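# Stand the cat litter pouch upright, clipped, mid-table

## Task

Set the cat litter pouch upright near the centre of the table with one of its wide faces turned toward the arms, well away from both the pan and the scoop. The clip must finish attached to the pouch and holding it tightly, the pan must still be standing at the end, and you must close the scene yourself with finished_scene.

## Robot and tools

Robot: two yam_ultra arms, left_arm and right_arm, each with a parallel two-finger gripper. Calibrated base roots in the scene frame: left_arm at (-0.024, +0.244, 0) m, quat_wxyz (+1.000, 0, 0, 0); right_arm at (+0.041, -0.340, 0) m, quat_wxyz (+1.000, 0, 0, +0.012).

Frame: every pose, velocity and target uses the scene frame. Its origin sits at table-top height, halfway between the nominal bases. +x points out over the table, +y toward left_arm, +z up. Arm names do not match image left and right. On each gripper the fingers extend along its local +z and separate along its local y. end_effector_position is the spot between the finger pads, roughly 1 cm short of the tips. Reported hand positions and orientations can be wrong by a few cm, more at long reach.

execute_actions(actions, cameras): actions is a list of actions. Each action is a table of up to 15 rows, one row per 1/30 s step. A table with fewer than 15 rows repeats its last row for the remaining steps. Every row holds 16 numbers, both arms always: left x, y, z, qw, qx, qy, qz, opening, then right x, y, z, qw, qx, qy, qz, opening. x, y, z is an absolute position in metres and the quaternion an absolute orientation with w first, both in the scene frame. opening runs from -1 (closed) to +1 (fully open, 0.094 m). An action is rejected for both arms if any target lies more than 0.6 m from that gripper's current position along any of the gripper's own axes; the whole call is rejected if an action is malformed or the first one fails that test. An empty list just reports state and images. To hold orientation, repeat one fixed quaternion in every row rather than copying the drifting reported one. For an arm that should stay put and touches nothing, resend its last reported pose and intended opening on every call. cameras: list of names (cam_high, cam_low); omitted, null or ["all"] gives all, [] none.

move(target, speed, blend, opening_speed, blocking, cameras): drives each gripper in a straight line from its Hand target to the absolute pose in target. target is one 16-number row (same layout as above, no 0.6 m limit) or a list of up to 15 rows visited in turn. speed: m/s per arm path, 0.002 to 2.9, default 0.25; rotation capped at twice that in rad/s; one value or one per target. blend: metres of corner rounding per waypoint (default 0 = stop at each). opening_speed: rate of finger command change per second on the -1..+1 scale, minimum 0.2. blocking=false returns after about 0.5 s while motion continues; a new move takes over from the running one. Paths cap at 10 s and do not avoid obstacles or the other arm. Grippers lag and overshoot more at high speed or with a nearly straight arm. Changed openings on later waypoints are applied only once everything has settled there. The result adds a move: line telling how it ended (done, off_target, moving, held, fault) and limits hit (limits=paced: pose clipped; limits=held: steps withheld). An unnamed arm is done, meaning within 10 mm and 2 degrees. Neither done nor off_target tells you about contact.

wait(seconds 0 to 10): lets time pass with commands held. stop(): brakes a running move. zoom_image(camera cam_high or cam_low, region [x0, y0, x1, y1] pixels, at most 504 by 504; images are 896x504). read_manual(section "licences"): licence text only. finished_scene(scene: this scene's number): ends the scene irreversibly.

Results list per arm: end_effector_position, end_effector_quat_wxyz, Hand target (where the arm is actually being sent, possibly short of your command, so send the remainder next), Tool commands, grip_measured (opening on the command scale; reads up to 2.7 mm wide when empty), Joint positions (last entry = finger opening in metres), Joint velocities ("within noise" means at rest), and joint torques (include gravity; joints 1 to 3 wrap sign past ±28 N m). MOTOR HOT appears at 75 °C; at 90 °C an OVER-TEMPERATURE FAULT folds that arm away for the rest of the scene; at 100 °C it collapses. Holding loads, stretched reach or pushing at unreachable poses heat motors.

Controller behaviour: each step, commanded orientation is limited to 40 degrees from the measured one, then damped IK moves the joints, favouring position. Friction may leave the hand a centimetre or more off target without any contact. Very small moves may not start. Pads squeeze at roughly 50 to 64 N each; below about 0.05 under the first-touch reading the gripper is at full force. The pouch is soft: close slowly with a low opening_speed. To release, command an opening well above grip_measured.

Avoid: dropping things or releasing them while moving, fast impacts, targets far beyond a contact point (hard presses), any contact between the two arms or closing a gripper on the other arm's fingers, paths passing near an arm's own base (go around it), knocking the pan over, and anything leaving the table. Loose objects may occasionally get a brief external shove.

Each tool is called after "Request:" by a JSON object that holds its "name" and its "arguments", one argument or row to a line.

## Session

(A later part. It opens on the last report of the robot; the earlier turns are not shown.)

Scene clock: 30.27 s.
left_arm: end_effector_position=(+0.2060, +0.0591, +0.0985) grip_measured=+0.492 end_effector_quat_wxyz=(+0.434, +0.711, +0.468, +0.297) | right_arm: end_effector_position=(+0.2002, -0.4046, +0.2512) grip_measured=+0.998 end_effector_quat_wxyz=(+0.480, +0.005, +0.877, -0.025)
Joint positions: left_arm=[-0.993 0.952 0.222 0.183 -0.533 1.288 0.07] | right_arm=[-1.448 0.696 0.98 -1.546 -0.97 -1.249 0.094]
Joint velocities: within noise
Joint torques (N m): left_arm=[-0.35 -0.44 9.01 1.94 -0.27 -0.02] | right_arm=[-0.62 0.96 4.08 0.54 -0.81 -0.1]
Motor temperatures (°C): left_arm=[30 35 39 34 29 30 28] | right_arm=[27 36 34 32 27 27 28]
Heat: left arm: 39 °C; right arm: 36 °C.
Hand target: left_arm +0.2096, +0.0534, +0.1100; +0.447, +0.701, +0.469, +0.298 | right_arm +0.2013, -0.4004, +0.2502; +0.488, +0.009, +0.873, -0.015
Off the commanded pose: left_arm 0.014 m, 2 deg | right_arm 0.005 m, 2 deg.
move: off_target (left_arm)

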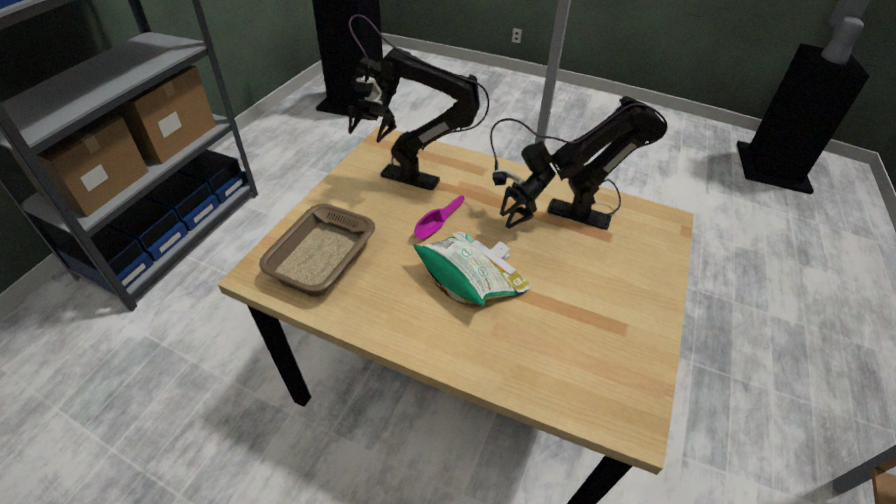

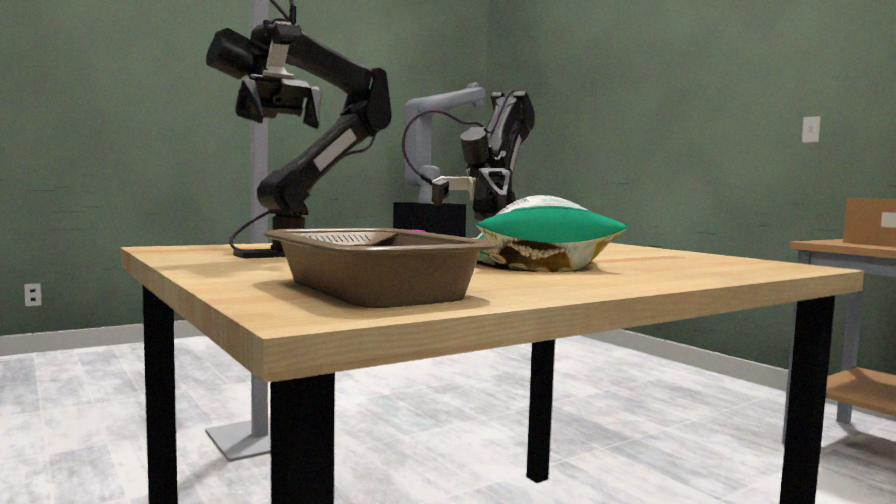

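Request:
{"name": "move", "arguments": {
  "target": [0.277, 0.027, 0.080, 0.4468, 0.7013, 0.4686, 0.2985, 0.49, 0.2013, -0.4003, 0.2501, 0.488, 0.009, 0.873, -0.015, 1],
  "speed": 0.15
}}

Request:
{"name": "zoom_image", "arguments": {
  "camera": "cam_high",
  "region": [420, 190, 540, 310]
}}

Request:
{"name": "zoom_image", "arguments": {
  "camera": "cam_low",
  "region": [430, 120, 580, 270]
}}

Scene clock: 31.97 s.
left_arm: end_effector_position=(+0.2705, +0.0324, +0.0729) grip_measured=+0.492 end_effector_quat_wxyz=(+0.436, +0.708, +0.468, +0.299) | right_arm: end_effector_position=(+0.2002, -0.4046, +0.2512) grip_measured=+0.998 end_effector_quat_wxyz=(+0.480, +0.005, +0.877, -0.025)
Joint positions: left_arm=[-0.808 1.457 0.327 0.636 -0.378 1.392 0.07] | right_arm=[-1.448 0.696 0.98 -1.546 -0.97 -1.249 0.094]
Joint velocities: within noise
Joint torques (N m): left_arm=[0.49 -3.17 7.84 2.04 -0.03 0.02] | right_arm=[-0.88 1.03 4.37 0.52 -0.85 -0.04]
Motor temperatures (°C): left_arm=[30 35 39 34 29 30 28] | right_arm=[27 35 34 31 27 27 28]
Heat: left arm: 39 °C; right arm: 35 °C.
Hand target: left_arm +0.2767, +0.0273, +0.0802; +0.447, +0.701, +0.469, +0.299 | right_arm +0.2013, -0.4004, +0.2502; +0.488, +0.009, +0.873, -0.015
Off the commanded pose: left_arm 0.011 m, 1 deg | right_arm 0.005 m, 2 deg.
move: off_target (left_arm)

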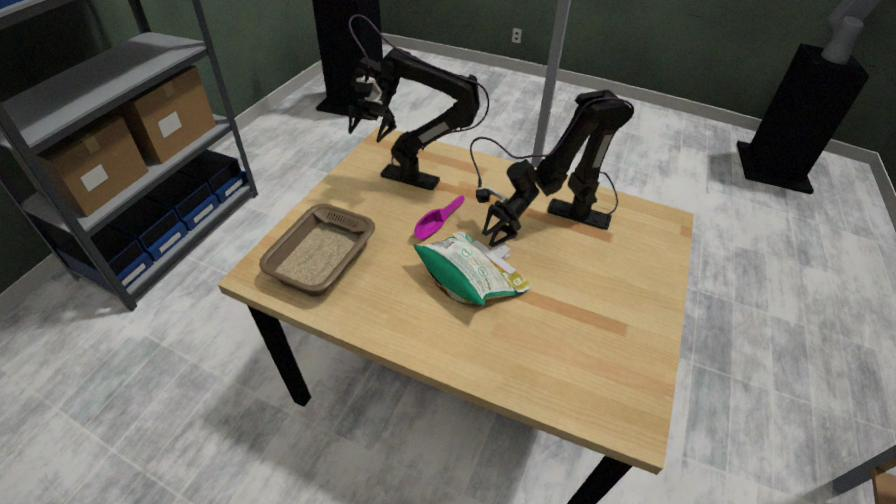

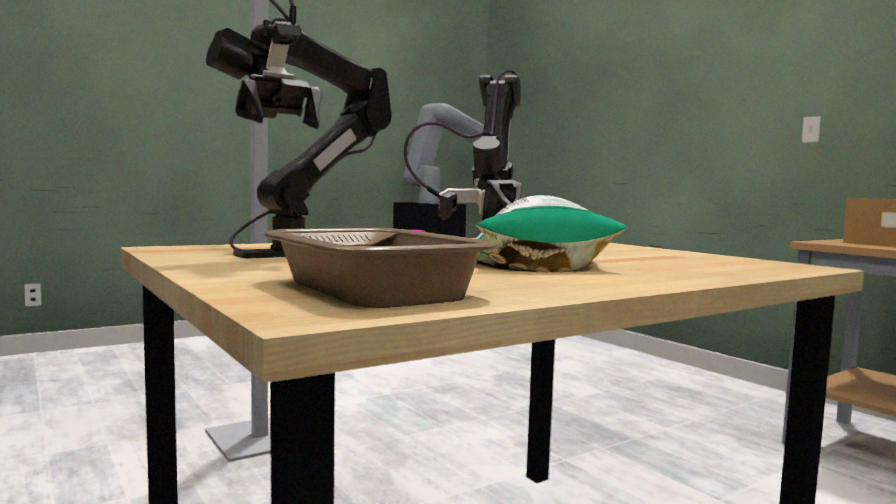

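Scaled by 4.200.

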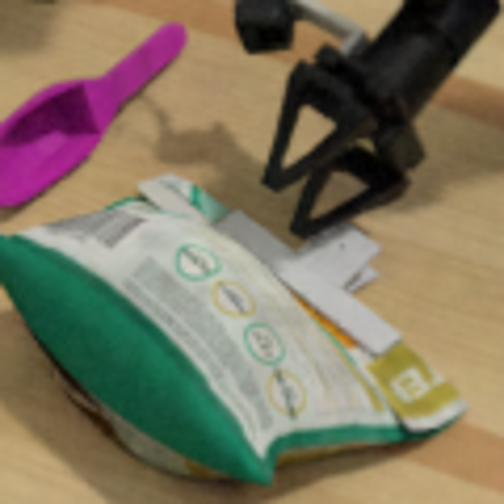

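Scaled by 3.360.

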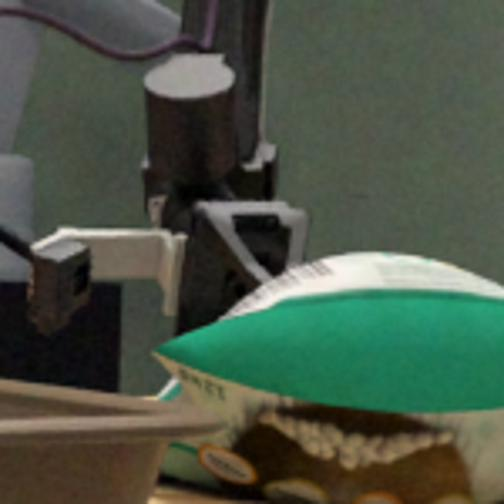

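Request:
{"name": "move", "arguments": {
  "target": [0.309, 0.010, 0.066, 0.4468, 0.7013, 0.4686, 0.2985, 0.49, 0.2013, -0.4003, 0.2501, 0.488, 0.009, 0.873, -0.015, 1],
  "speed": 0.1
}}

Request:
{"name": "zoom_image", "arguments": {
  "camera": "cam_high",
  "region": [420, 190, 540, 310]
}}

Request:
{"name": "zoom_image", "arguments": {
  "camera": "cam_low",
  "region": [430, 120, 580, 270]
}}

Scene clock: 33.47 s.
left_arm: end_effector_position=(+0.3032, +0.0148, +0.0618) grip_measured=+0.492 end_effector_quat_wxyz=(+0.438, +0.706, +0.469, +0.300) | right_arm: end_effector_position=(+0.2002, -0.4046, +0.2512) grip_measured=+0.998 end_effector_quat_wxyz=(+0.480, +0.005, +0.877, -0.025)
Joint positions: left_arm=[-0.763 1.658 0.438 0.739 -0.338 1.413 0.07] | right_arm=[-1.448 0.696 0.98 -1.546 -0.97 -1.249 0.094]
Joint velocities: within noise
Joint torques (N m): left_arm=[0.34 -4.27 7.12 1.99 -0.03 -0.03] | right_arm=[-0.46 0.95 4.18 0.5 -0.86 -0.06]
Motor temperatures (°C): left_arm=[30 35 39 34 29 30 28] | right_arm=[27 35 34 31 27 27 28]
Heat: left arm: 39 °C; right arm: 35 °C.
Hand target: left_arm +0.3088, +0.0102, +0.0662; +0.447, +0.701, +0.469, +0.299 | right_arm +0.2013, -0.4004, +0.2502; +0.488, +0.009, +0.873, -0.015
Off the commanded pose: left_arm 0.009 m, 1 deg | right_arm 0.005 m, 2 deg.
move: done

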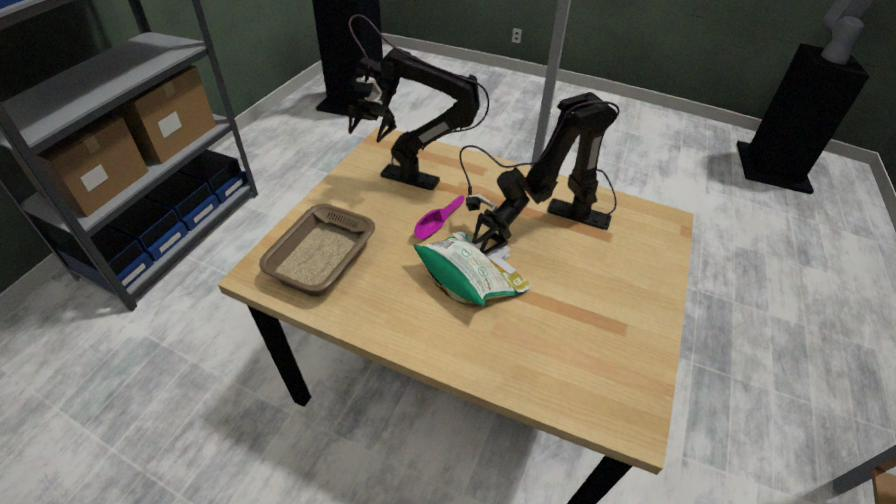

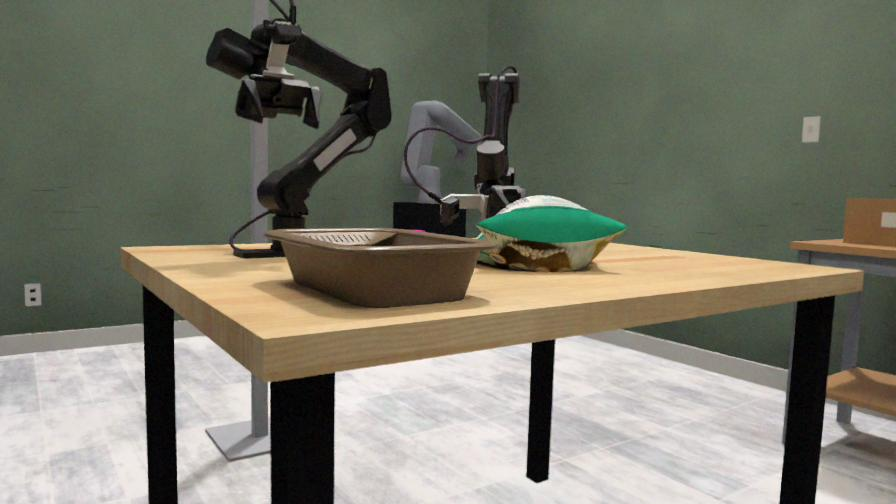

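Scaled by 4.200.

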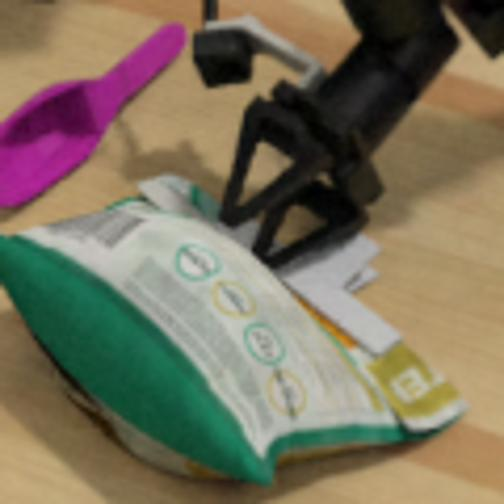

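Scaled by 3.360.

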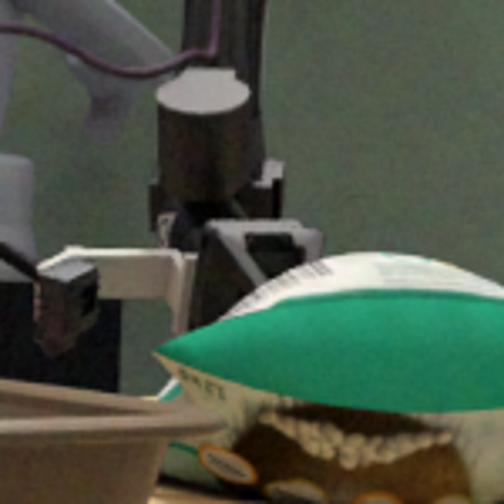

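Request:
{"name": "zoom_image", "arguments": {
  "camera": "cam_high",
  "region": [450, 220, 510, 270]
}}

Request:
{"name": "zoom_image", "arguments": {
  "camera": "cam_low",
  "region": [460, 200, 520, 260]
}}

Scaled by 8.400.

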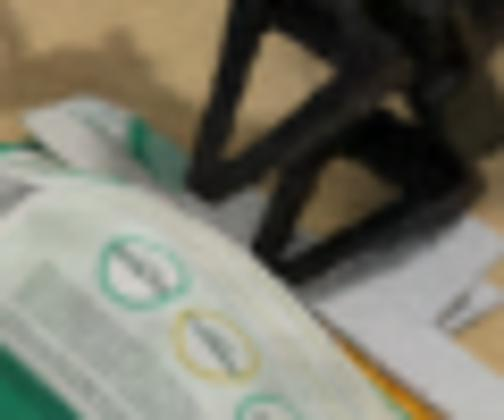

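Scaled by 8.400.

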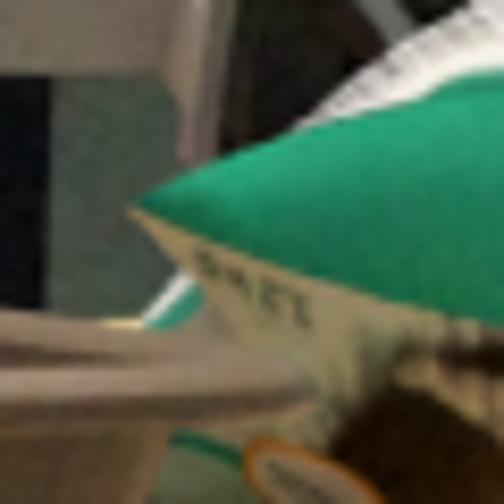

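Request:
{"name": "move", "arguments": {
  "target": [
    [0.216, 0.050, 0.12, 0.4468, 0.7013, 0.4686, 0.2985, 0.49, 0.2013, -0.4003, 0.2501, 0.488, 0.009, 0.873, -0.015, 1],
    [0.23, -0.05, 0.13, 0.4468, 0.7013, 0.4686, 0.2985, -1, 0.2013, -0.4003, 0.2501, 0.488, 0.009, 0.873, -0.015, 1],
    [0.272, -0.066, 0.105, 0.4468, 0.7013, 0.4686, 0.2985, -1, 0.2013, -0.4003, 0.2501, 0.488, 0.009, 0.873, -0.015, 1]
  ]
}}

Request:
{"name": "zoom_image", "arguments": {
  "camera": "cam_high",
  "region": [420, 190, 540, 310]
}}

Request:
{"name": "zoom_image", "arguments": {
  "camera": "cam_low",
  "region": [430, 170, 530, 270]
}}

Scene clock: 39.10 s.
left_arm: end_effector_position=(+0.2675, -0.0587, +0.0999) grip_measured=-0.994 end_effector_quat_wxyz=(+0.437, +0.707, +0.468, +0.302) | right_arm: end_effector_position=(+0.2002, -0.4046, +0.2512) grip_measured=+0.998 end_effector_quat_wxyz=(+0.480, +0.005, +0.877, -0.025)
Joint positions: left_arm=[-1.044 1.622 0.654 0.418 -0.586 1.263 0] | right_arm=[-1.448 0.696 0.98 -1.546 -0.97 -1.249 0.094]
Joint velocities: within noise
Joint torques (N m): left_arm=[0.2 -4.74 8.21 1.91 -0.1 -0.08] | right_arm=[-0.83 1.01 4.23 0.52 -0.81 -0.09]
Motor temperatures (°C): left_arm=[30 34 39 35 29 30 28] | right_arm=[27 35 34 31 27 27 28]
Heat: left arm: 39 °C; right arm: 35 °C.
Hand target: left_arm +0.2717, -0.0657, +0.1051; +0.447, +0.701, +0.468, +0.298 | right_arm +0.2013, -0.4004, +0.2502; +0.488, +0.009, +0.873, -0.015
Off the commanded pose: left_arm 0.010 m, 1 deg | right_arm 0.005 m, 2 deg.
move: done

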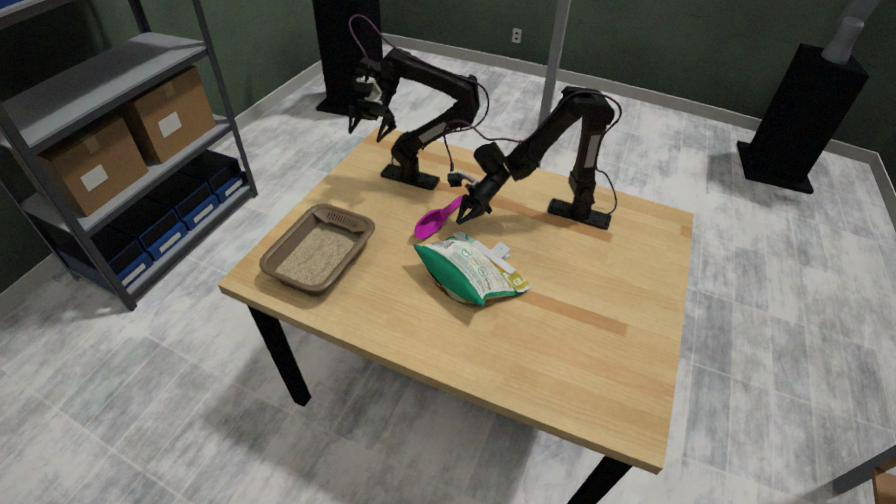

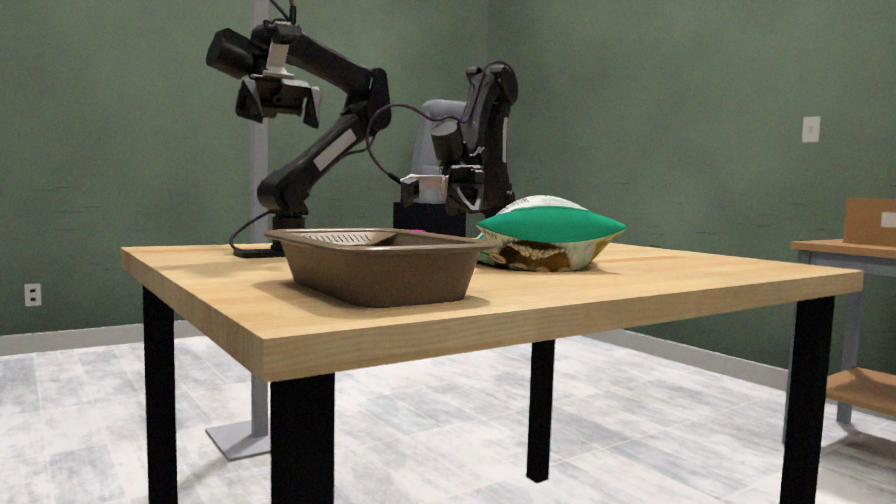

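Scaled by 4.200.

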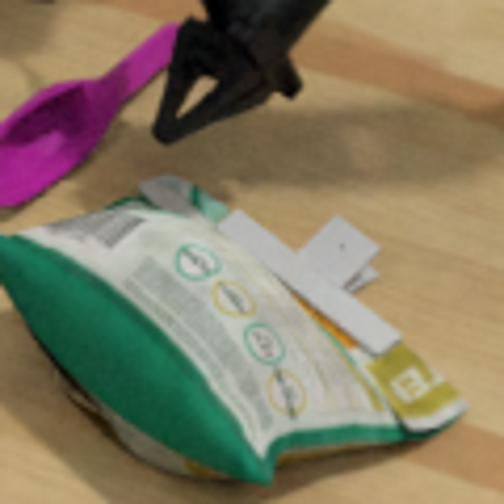

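Scaled by 5.040.

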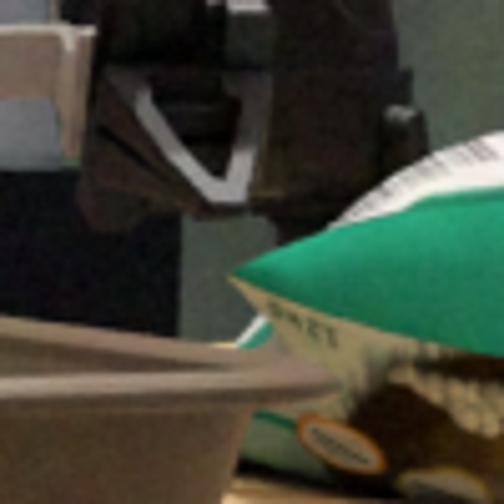

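Request:
{"name": "zoom_image", "arguments": {
  "camera": "cam_low",
  "region": [570, 215, 630, 275]
}}

Request:
{"name": "zoom_image", "arguments": {
  "camera": "cam_high",
  "region": [490, 260, 540, 310]
}}

Request:
{"name": "zoom_image", "arguments": {
  "camera": "cam_high",
  "region": [445, 225, 495, 275]
}}

Scaled by 8.400.

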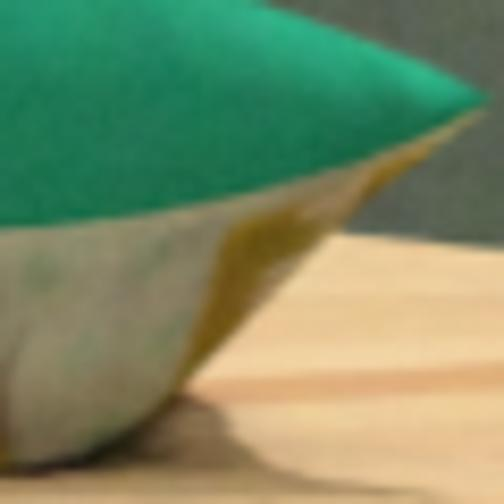

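Scaled by 10.080.

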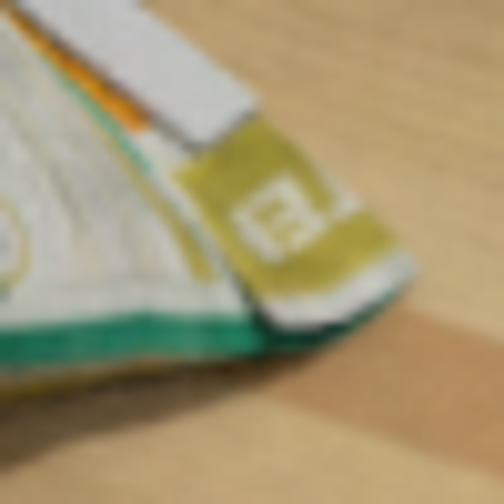

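Scaled by 10.080.

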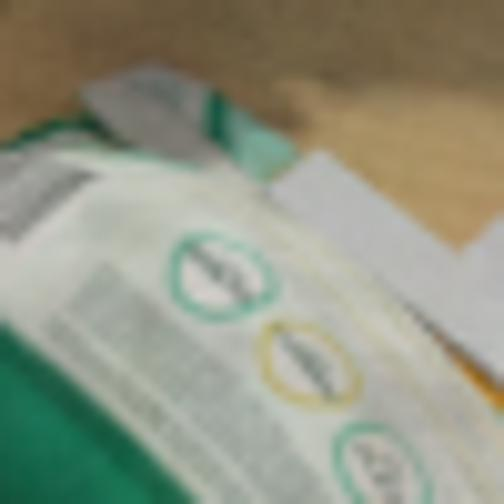

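Request:
{"name": "move", "arguments": {
  "target": [
    [0.22, 0.045, 0.14, 0.4468, 0.7013, 0.4686, 0.2985, 0.3, 0.30, -0.25, 0.27, 0.25, -0.25, 0.933, 0.067, -1],
    [0.22, 0.045, 0.14, 0.4468, 0.7013, 0.4686, 0.2985, 0.3, 0.452, -0.018, 0.19, 0.25, -0.25, 0.933, 0.067, -1]
  ],
  "blend": 0.05
}}

Request:
{"name": "zoom_image", "arguments": {
  "camera": "cam_high",
  "region": [400, 190, 540, 310]
}}

Request:
{"name": "zoom_image", "arguments": {
  "camera": "cam_low",
  "region": [450, 120, 650, 290]
}}

Scene clock: 44.47 s.
left_arm: end_effector_position=(+0.2222, +0.0407, +0.1445) grip_measured=+0.298 end_effector_quat_wxyz=(+0.452, +0.698, +0.467, +0.301) | right_arm: end_effector_position=(+0.4488, -0.0195, +0.1871) grip_measured=-0.991 end_effector_quat_wxyz=(+0.247, -0.254, +0.933, +0.070)
Joint positions: left_arm=[-0.978 0.974 0.387 0.09 -0.527 1.303 0.061] | right_arm=[0.665 2.088 2.067 -1.036 0.072 0.138 0]
Joint velocities: within noise
Joint torques (N m): left_arm=[0.51 -2.84 6.39 1.69 -0.07 -0.04] | right_arm=[0.14 -10.17 9.11 1 0.14 0.04]
Motor temperatures (°C): left_arm=[30 34 39 35 29 30 28] | right_arm=[27 36 35 32 27 27 28]
Heat: left arm: 39 °C; right arm: 36 °C.
Hand target: left_arm +0.2201, +0.0448, +0.1400; +0.447, +0.701, +0.469, +0.299 | right_arm +0.4519, -0.0181, +0.1900; +0.250, -0.250, +0.933, +0.067
Off the commanded pose: left_arm 0.007 m, 1 deg | right_arm 0.005 m, 1 deg.
move: done

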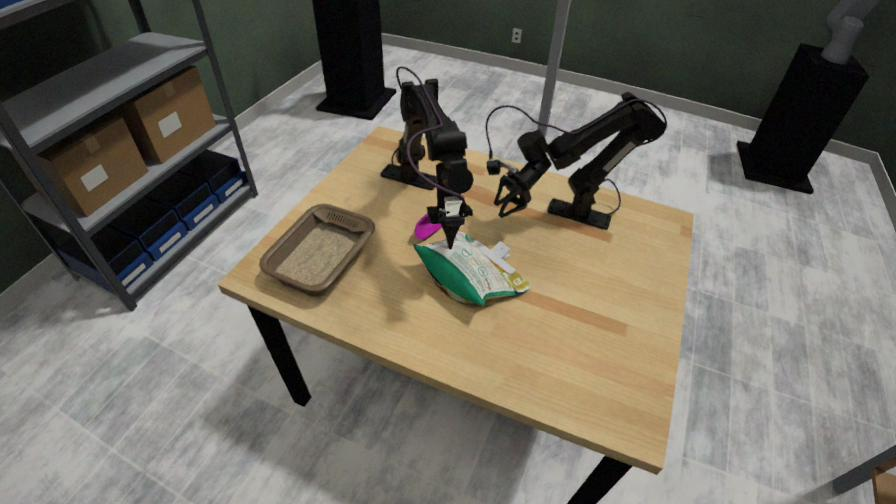

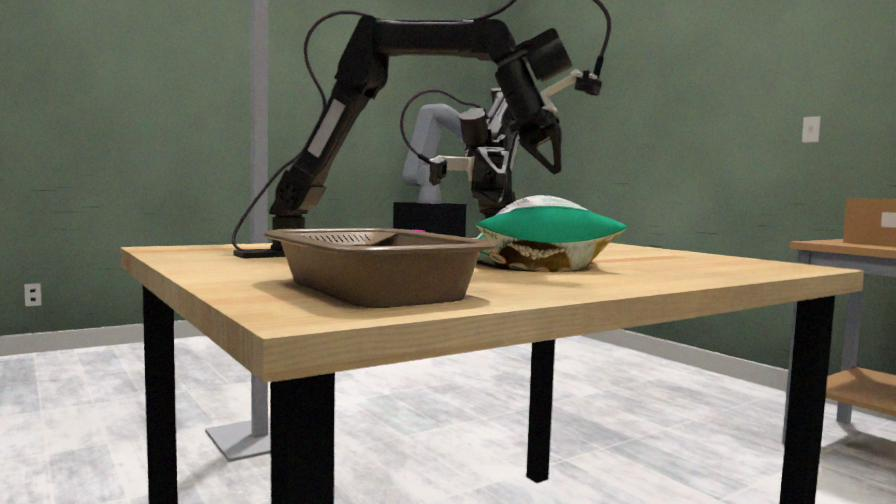

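Scaled by 3.600.

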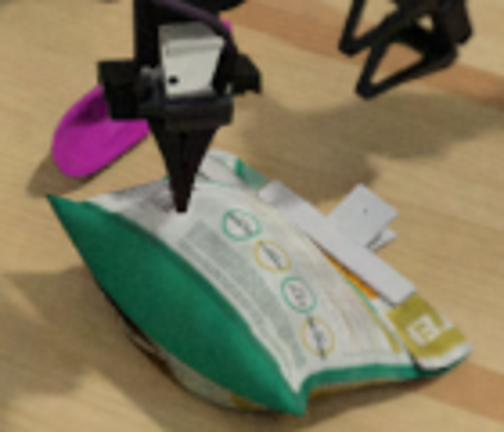

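Scaled by 2.520.

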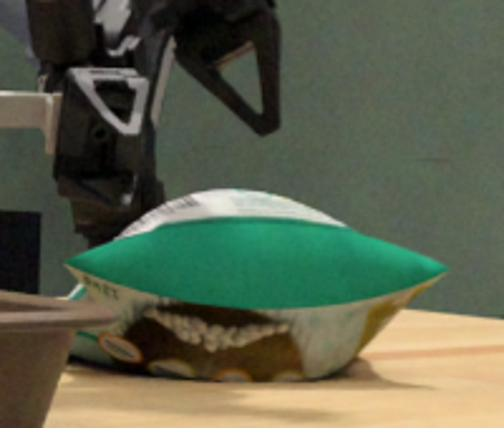

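Request:
{"name": "move", "arguments": {
  "target": [
    [0.22, 0.045, 0.14, 0.4468, 0.7013, 0.4686, 0.2985, 0.3, 0.452, -0.018, 0.14, 0.25, -0.25, 0.933, 0.067, -1],
    [0.22, 0.045, 0.14, 0.4468, 0.7013, 0.4686, 0.2985, 0.3, 0.455, -0.019, 0.11, 0.25, -0.25, 0.933, 0.067, -1]
  ],
  "speed": [0.2, 0.06]
}}

Request:
{"name": "zoom_image", "arguments": {
  "camera": "cam_high",
  "region": [400, 190, 540, 310]
}}

Request:
{"name": "zoom_image", "arguments": {
  "camera": "cam_low",
  "region": [450, 120, 650, 290]
}}

Scene clock: 46.03 s.
left_arm: end_effector_position=(+0.2222, +0.0407, +0.1445) grip_measured=+0.298 end_effector_quat_wxyz=(+0.451, +0.698, +0.467, +0.301) | right_arm: end_effector_position=(+0.4545, -0.0154, +0.1155) grip_measured=-0.991 end_effector_quat_wxyz=(+0.251, -0.252, +0.932, +0.071)
Joint positions: left_arm=[-0.978 0.974 0.387 0.09 -0.527 1.304 0.061] | right_arm=[0.665 2.085 1.773 -0.735 0.075 0.139 0]
Joint velocities: within noise
Joint torques (N m): left_arm=[0.61 -2.7 6.52 1.68 -0.1 -0.02] | right_arm=[-0.49 -11.41 5.08 1.24 0.09 -0.02]
Motor temperatures (°C): left_arm=[30 34 39 35 29 30 28] | right_arm=[27 37 35 32 27 27 28]
Heat: left arm: 39 °C; right arm: 37 °C.
Hand target: left_arm +0.2201, +0.0448, +0.1400; +0.447, +0.701, +0.469, +0.299 | right_arm +0.4549, -0.0191, +0.1100; +0.250, -0.250, +0.933, +0.067
Off the commanded pose: left_arm 0.007 m, 1 deg | right_arm 0.007 m, 1 deg.
move: done

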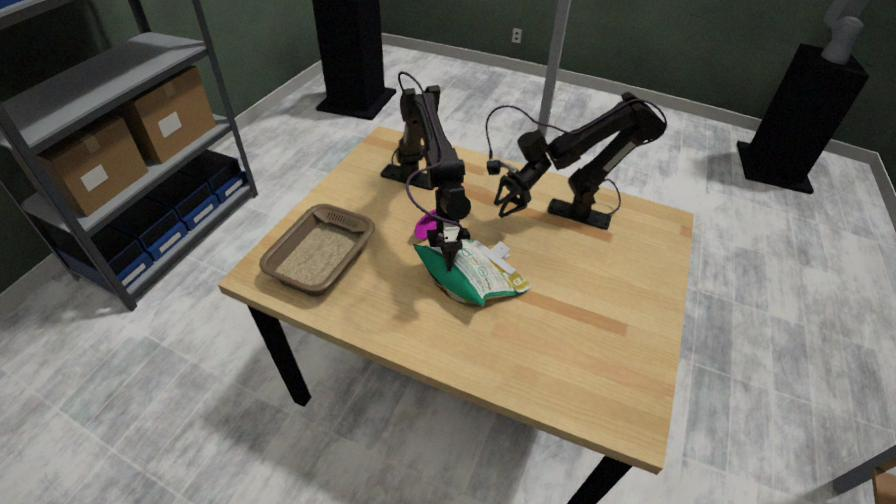

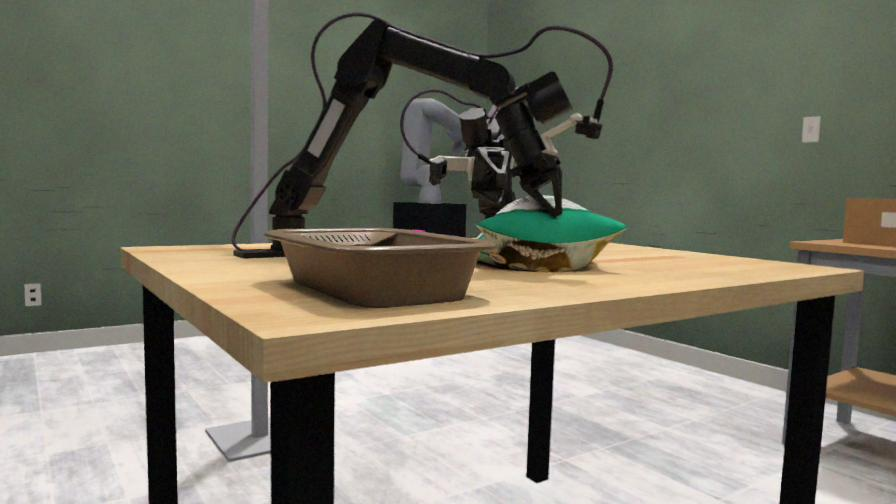

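Scaled by 3.600.

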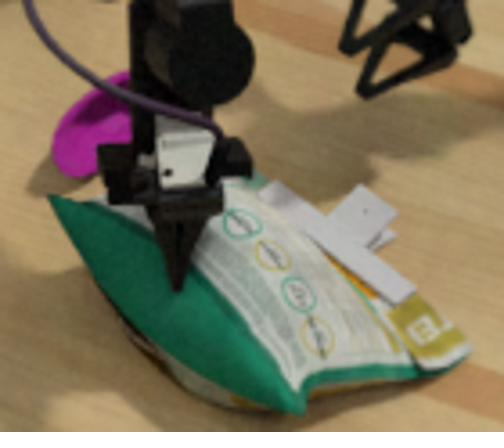

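Scaled by 2.520.

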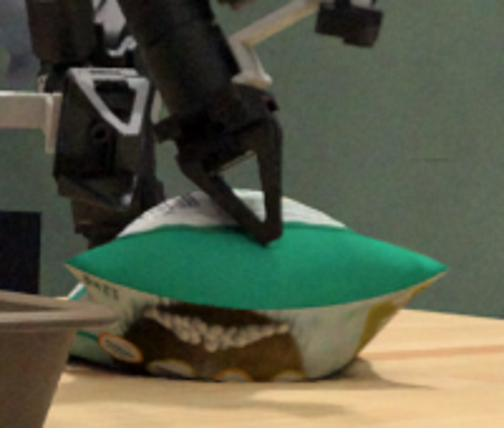

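Request:
{"name": "move", "arguments": {
  "target": [
    [0.22, 0.045, 0.14, 0.4468, 0.7013, 0.4686, 0.2985, 0.3, 0.452, -0.018, 0.155, 0.25, -0.25, 0.933, 0.067, -1],
    [0.22, 0.045, 0.14, 0.4468, 0.7013, 0.4686, 0.2985, 0.3, 0.425, -0.007, 0.155, 0.25, -0.25, 0.933, 0.067, -1],
    [0.22, 0.045, 0.14, 0.4468, 0.7013, 0.4686, 0.2985, 0.3, 0.425, -0.007, 0.105, 0.25, -0.25, 0.933, 0.067, -1]
  ],
  "speed": [0.2, 0.1, 0.06]
}}

Request:
{"name": "zoom_image", "arguments": {
  "camera": "cam_high",
  "region": [400, 190, 540, 310]
}}

Request:
{"name": "zoom_image", "arguments": {
  "camera": "cam_low",
  "region": [450, 120, 650, 290]
}}

Scene clock: 48.13 s.
left_arm: end_effector_position=(+0.2222, +0.0407, +0.1445) grip_measured=+0.298 end_effector_quat_wxyz=(+0.451, +0.698, +0.467, +0.301) | right_arm: end_effector_position=(+0.4356, -0.0027, +0.1148) grip_measured=-0.991 end_effector_quat_wxyz=(+0.270, -0.247, +0.928, +0.067)
Joint positions: left_arm=[-0.978 0.974 0.387 0.09 -0.527 1.304 0.061] | right_arm=[0.726 2.038 1.684 -0.666 0.13 0.191 0]
Joint velocities: within noise
Joint torques (N m): left_arm=[0.36 -2.66 6.24 1.68 -0.07 -0.04] | right_arm=[-0.08 -11.6 4.3 0.95 -0.15 0.08]
Motor temperatures (°C): left_arm=[30 34 38 35 29 30 28] | right_arm=[27 38 35 32 27 27 28]
Heat: left arm: 38 °C; right arm: 38 °C.
Hand target: left_arm +0.2201, +0.0449, +0.1400; +0.447, +0.701, +0.469, +0.299 | right_arm +0.4252, -0.0069, +0.1053; +0.250, -0.250, +0.933, +0.067
Off the commanded pose: left_arm 0.007 m, 1 deg | right_arm 0.015 m, 2 deg.
move: off_target (right_arm)

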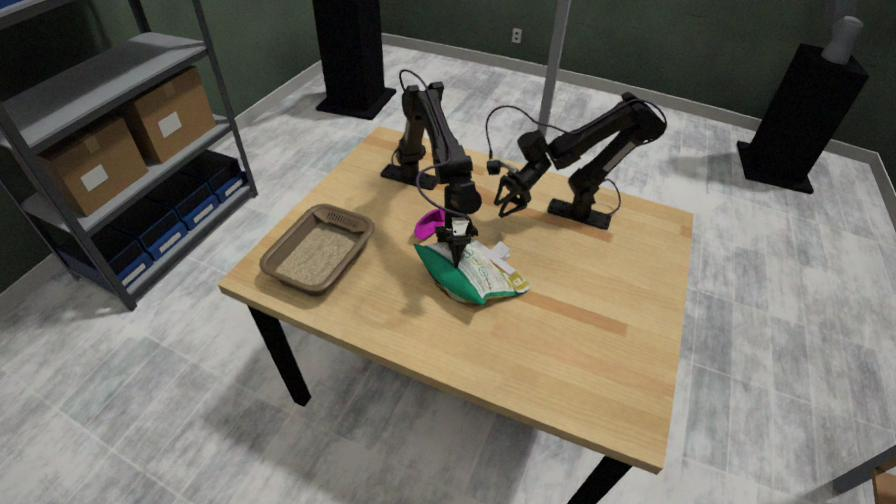

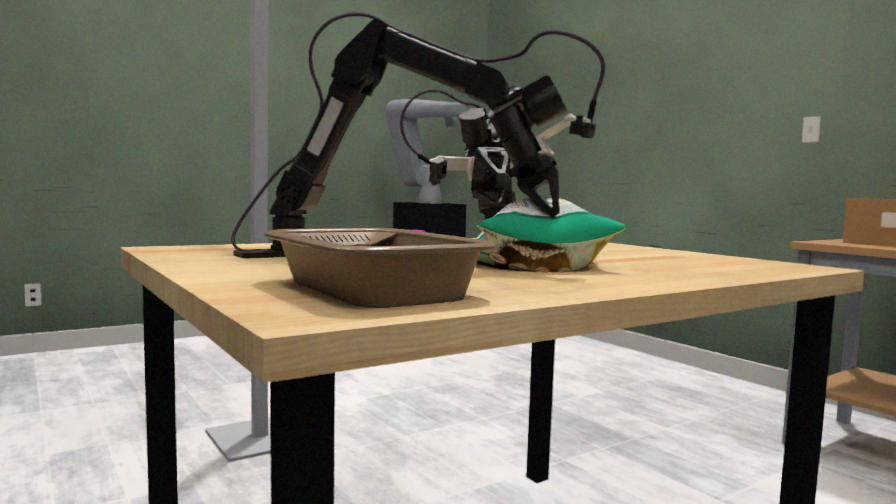

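Scaled by 3.600.

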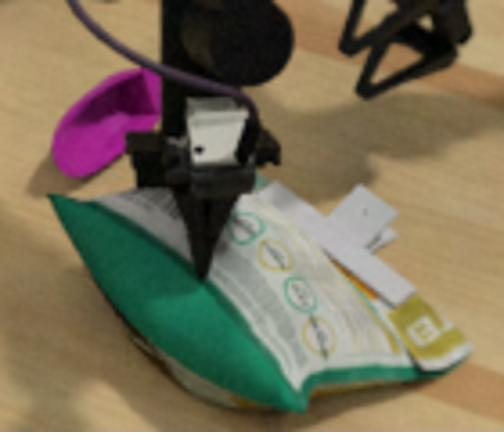

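Scaled by 2.520.

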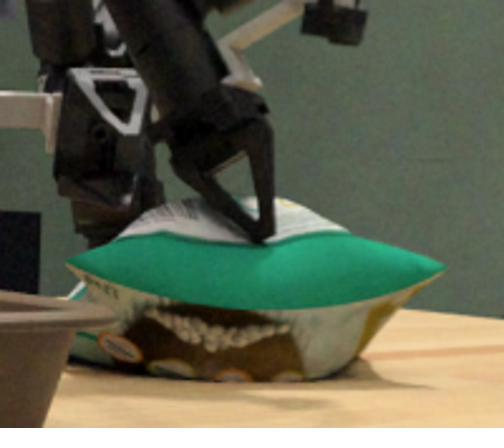

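Request:
{"name": "move", "arguments": {
  "target": [
    [0.206, 0.033, 0.065, 0.4217, 0.7304, 0.4654, 0.2687, 0.49, 0.4252, -0.0069, 0.1053, 0.250, -0.250, 0.933, 0.067, -1],
    [0.25, 0.0125, 0.052, 0.4217, 0.7304, 0.4654, 0.2687, 0.49, 0.4252, -0.0069, 0.1053, 0.250, -0.250, 0.933, 0.067, -1]
  ],
  "speed": [0.2, 0.08]
}}

Request:
{"name": "zoom_image", "arguments": {
  "camera": "cam_high",
  "region": [440, 200, 540, 300]
}}

Request:
{"name": "zoom_image", "arguments": {
  "camera": "cam_low",
  "region": [450, 120, 650, 290]
}}

Scene clock: 50.53 s.
left_arm: end_effector_position=(+0.2447, +0.0186, +0.0466) grip_measured=+0.488 end_effector_quat_wxyz=(+0.412, +0.736, +0.465, +0.271) | right_arm: end_effector_position=(+0.4356, -0.0028, +0.1147) grip_measured=-0.991 end_effector_quat_wxyz=(+0.270, -0.247, +0.928, +0.067)
Joint positions: left_arm=[-0.903 1.501 0.316 0.59 -0.405 1.329 0.07] | right_arm=[0.726 2.038 1.683 -0.666 0.131 0.191 0]
Joint velocities: within noise
Joint torques (N m): left_arm=[0.31 -3.17 7.16 1.9 0.02 0.01] | right_arm=[0.21 -11.6 4.63 0.96 -0.21 0.05]
Motor temperatures (°C): left_arm=[30 34 38 36 29 30 28] | right_arm=[27 39 35 32 27 27 28]
Heat: left arm: 38 °C; right arm: 39 °C.
Hand target: left_arm +0.2498, +0.0128, +0.0521; +0.422, +0.730, +0.465, +0.269 | right_arm +0.4254, -0.0069, +0.1054; +0.250, -0.250, +0.933, +0.067
Off the commanded pose: left_arm 0.010 m, 1 deg | right_arm 0.015 m, 2 deg.
move: off_target (right_arm)

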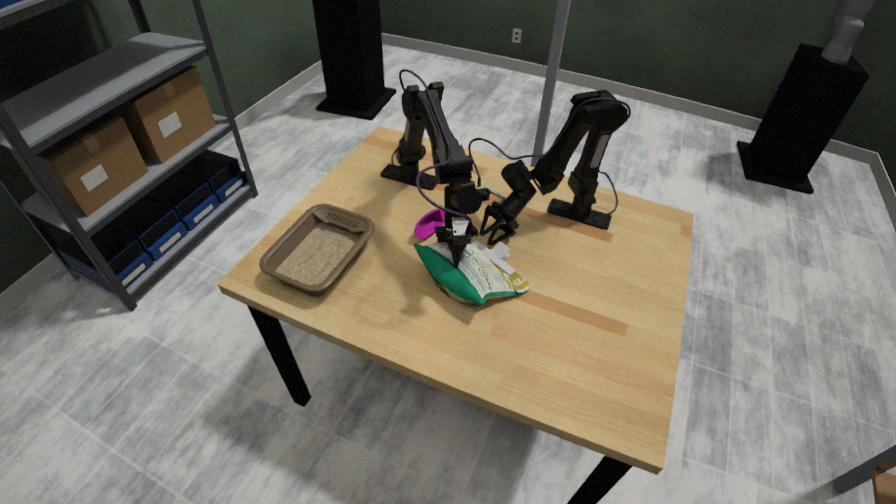

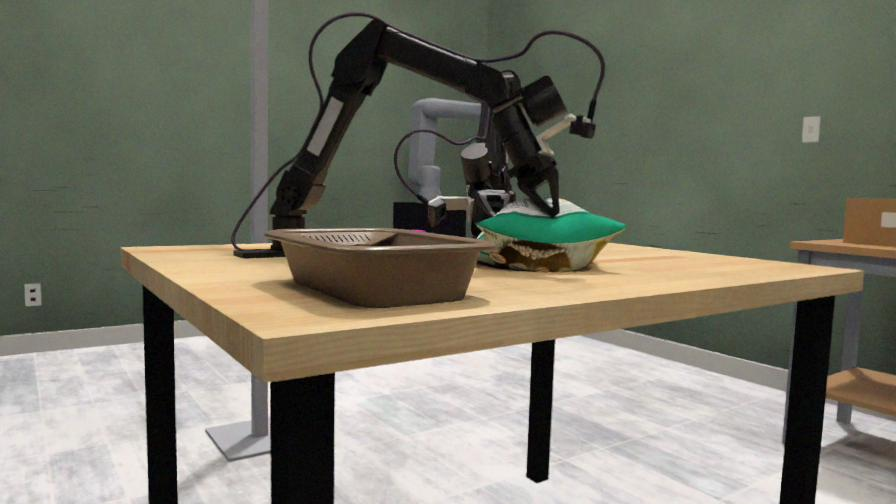

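Scaled by 5.040.

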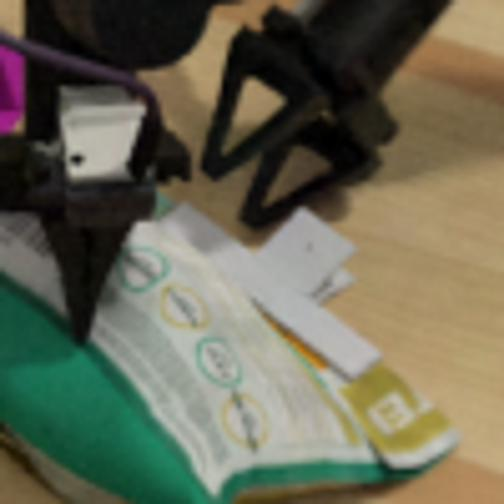

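Scaled by 2.520.

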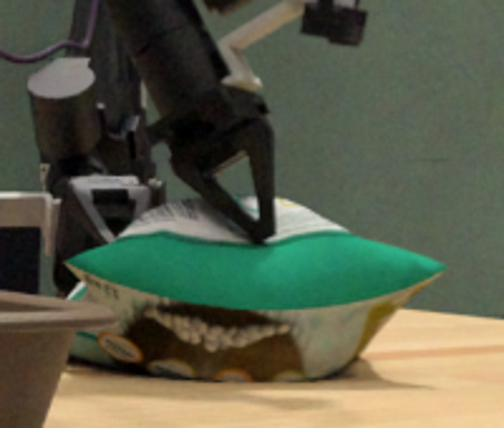

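Request:
{"name": "move", "arguments": {
  "target": [0.272, 0.002, 0.052, 0.4217, 0.7304, 0.4654, 0.2687, 0.49, 0.4252, -0.0069, 0.1053, 0.250, -0.250, 0.933, 0.067, -1],
  "speed": [0.06]
}}

Request:
{"name": "zoom_image", "arguments": {
  "camera": "cam_high",
  "region": [440, 200, 540, 300]
}}

Request:
{"name": "zoom_image", "arguments": {
  "camera": "cam_low",
  "region": [450, 120, 650, 290]
}}

Scene clock: 51.60 s.
left_arm: end_effector_position=(+0.2634, +0.0100, +0.0456) grip_measured=+0.489 end_effector_quat_wxyz=(+0.408, +0.737, +0.464, +0.272) | right_arm: end_effector_position=(+0.4356, -0.0028, +0.1147) grip_measured=-0.991 end_effector_quat_wxyz=(+0.270, -0.247, +0.928, +0.067)
Joint positions: left_arm=[-0.863 1.579 0.387 0.601 -0.374 1.357 0.07] | right_arm=[0.726 2.038 1.683 -0.666 0.131 0.191 0]
Joint velocities: within noise
Joint torques (N m): left_arm=[0.76 -3.19 8.09 2 0.03 -0.05] | right_arm=[0.1 -11.63 4.55 0.99 -0.12 0.07]
Motor temperatures (°C): left_arm=[30 34 38 36 29 30 28] | right_arm=[27 40 35 32 27 27 28]
Heat: left arm: 38 °C; right arm: 40 °C.
Hand target: left_arm +0.2716, +0.0024, +0.0524; +0.422, +0.730, +0.465, +0.269 | right_arm +0.4253, -0.0069, +0.1054; +0.250, -0.250, +0.933, +0.067
Off the commanded pose: left_arm 0.013 m, 2 deg | right_arm 0.015 m, 2 deg.
move: off_target (left_arm, right_arm)

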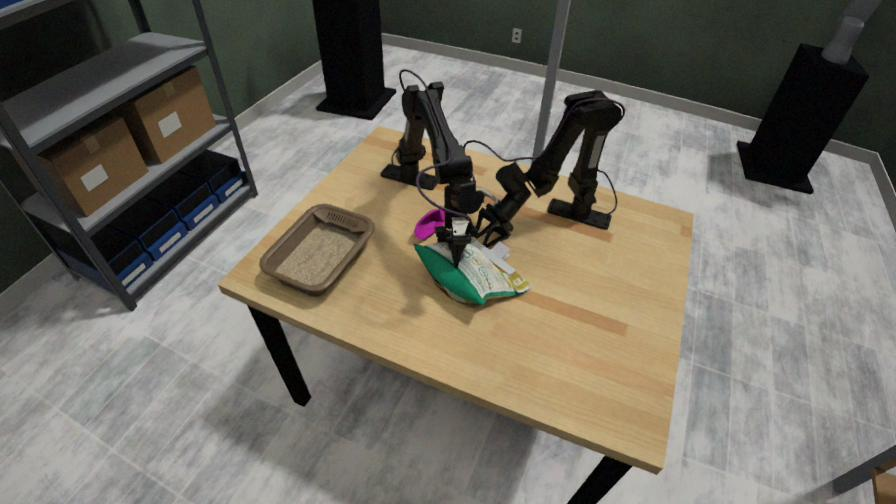

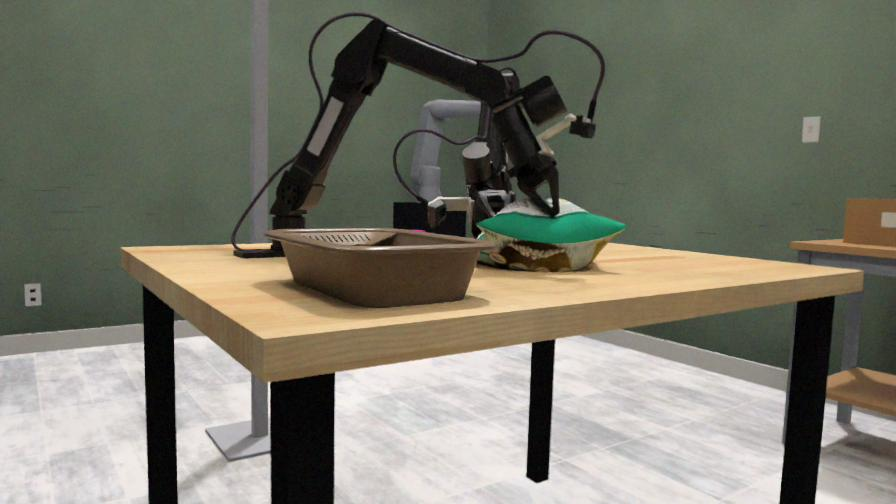

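Scaled by 5.040.

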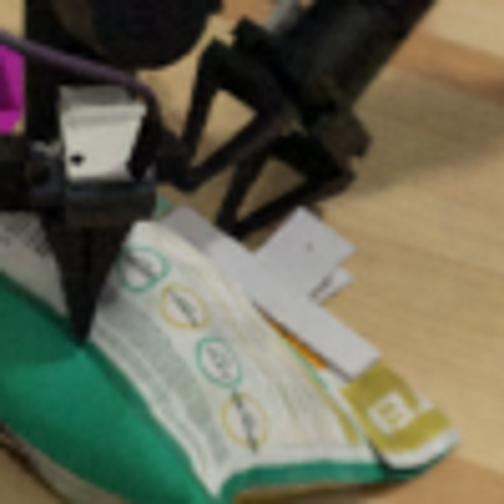

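Scaled by 2.520.

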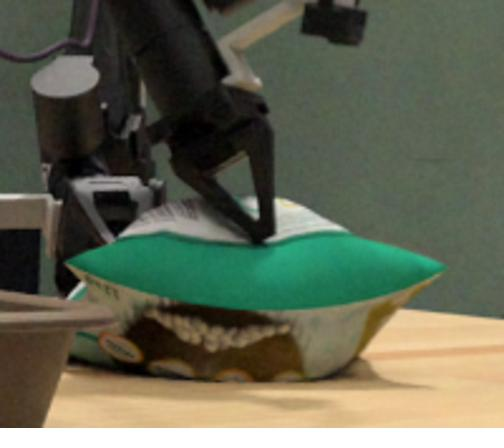

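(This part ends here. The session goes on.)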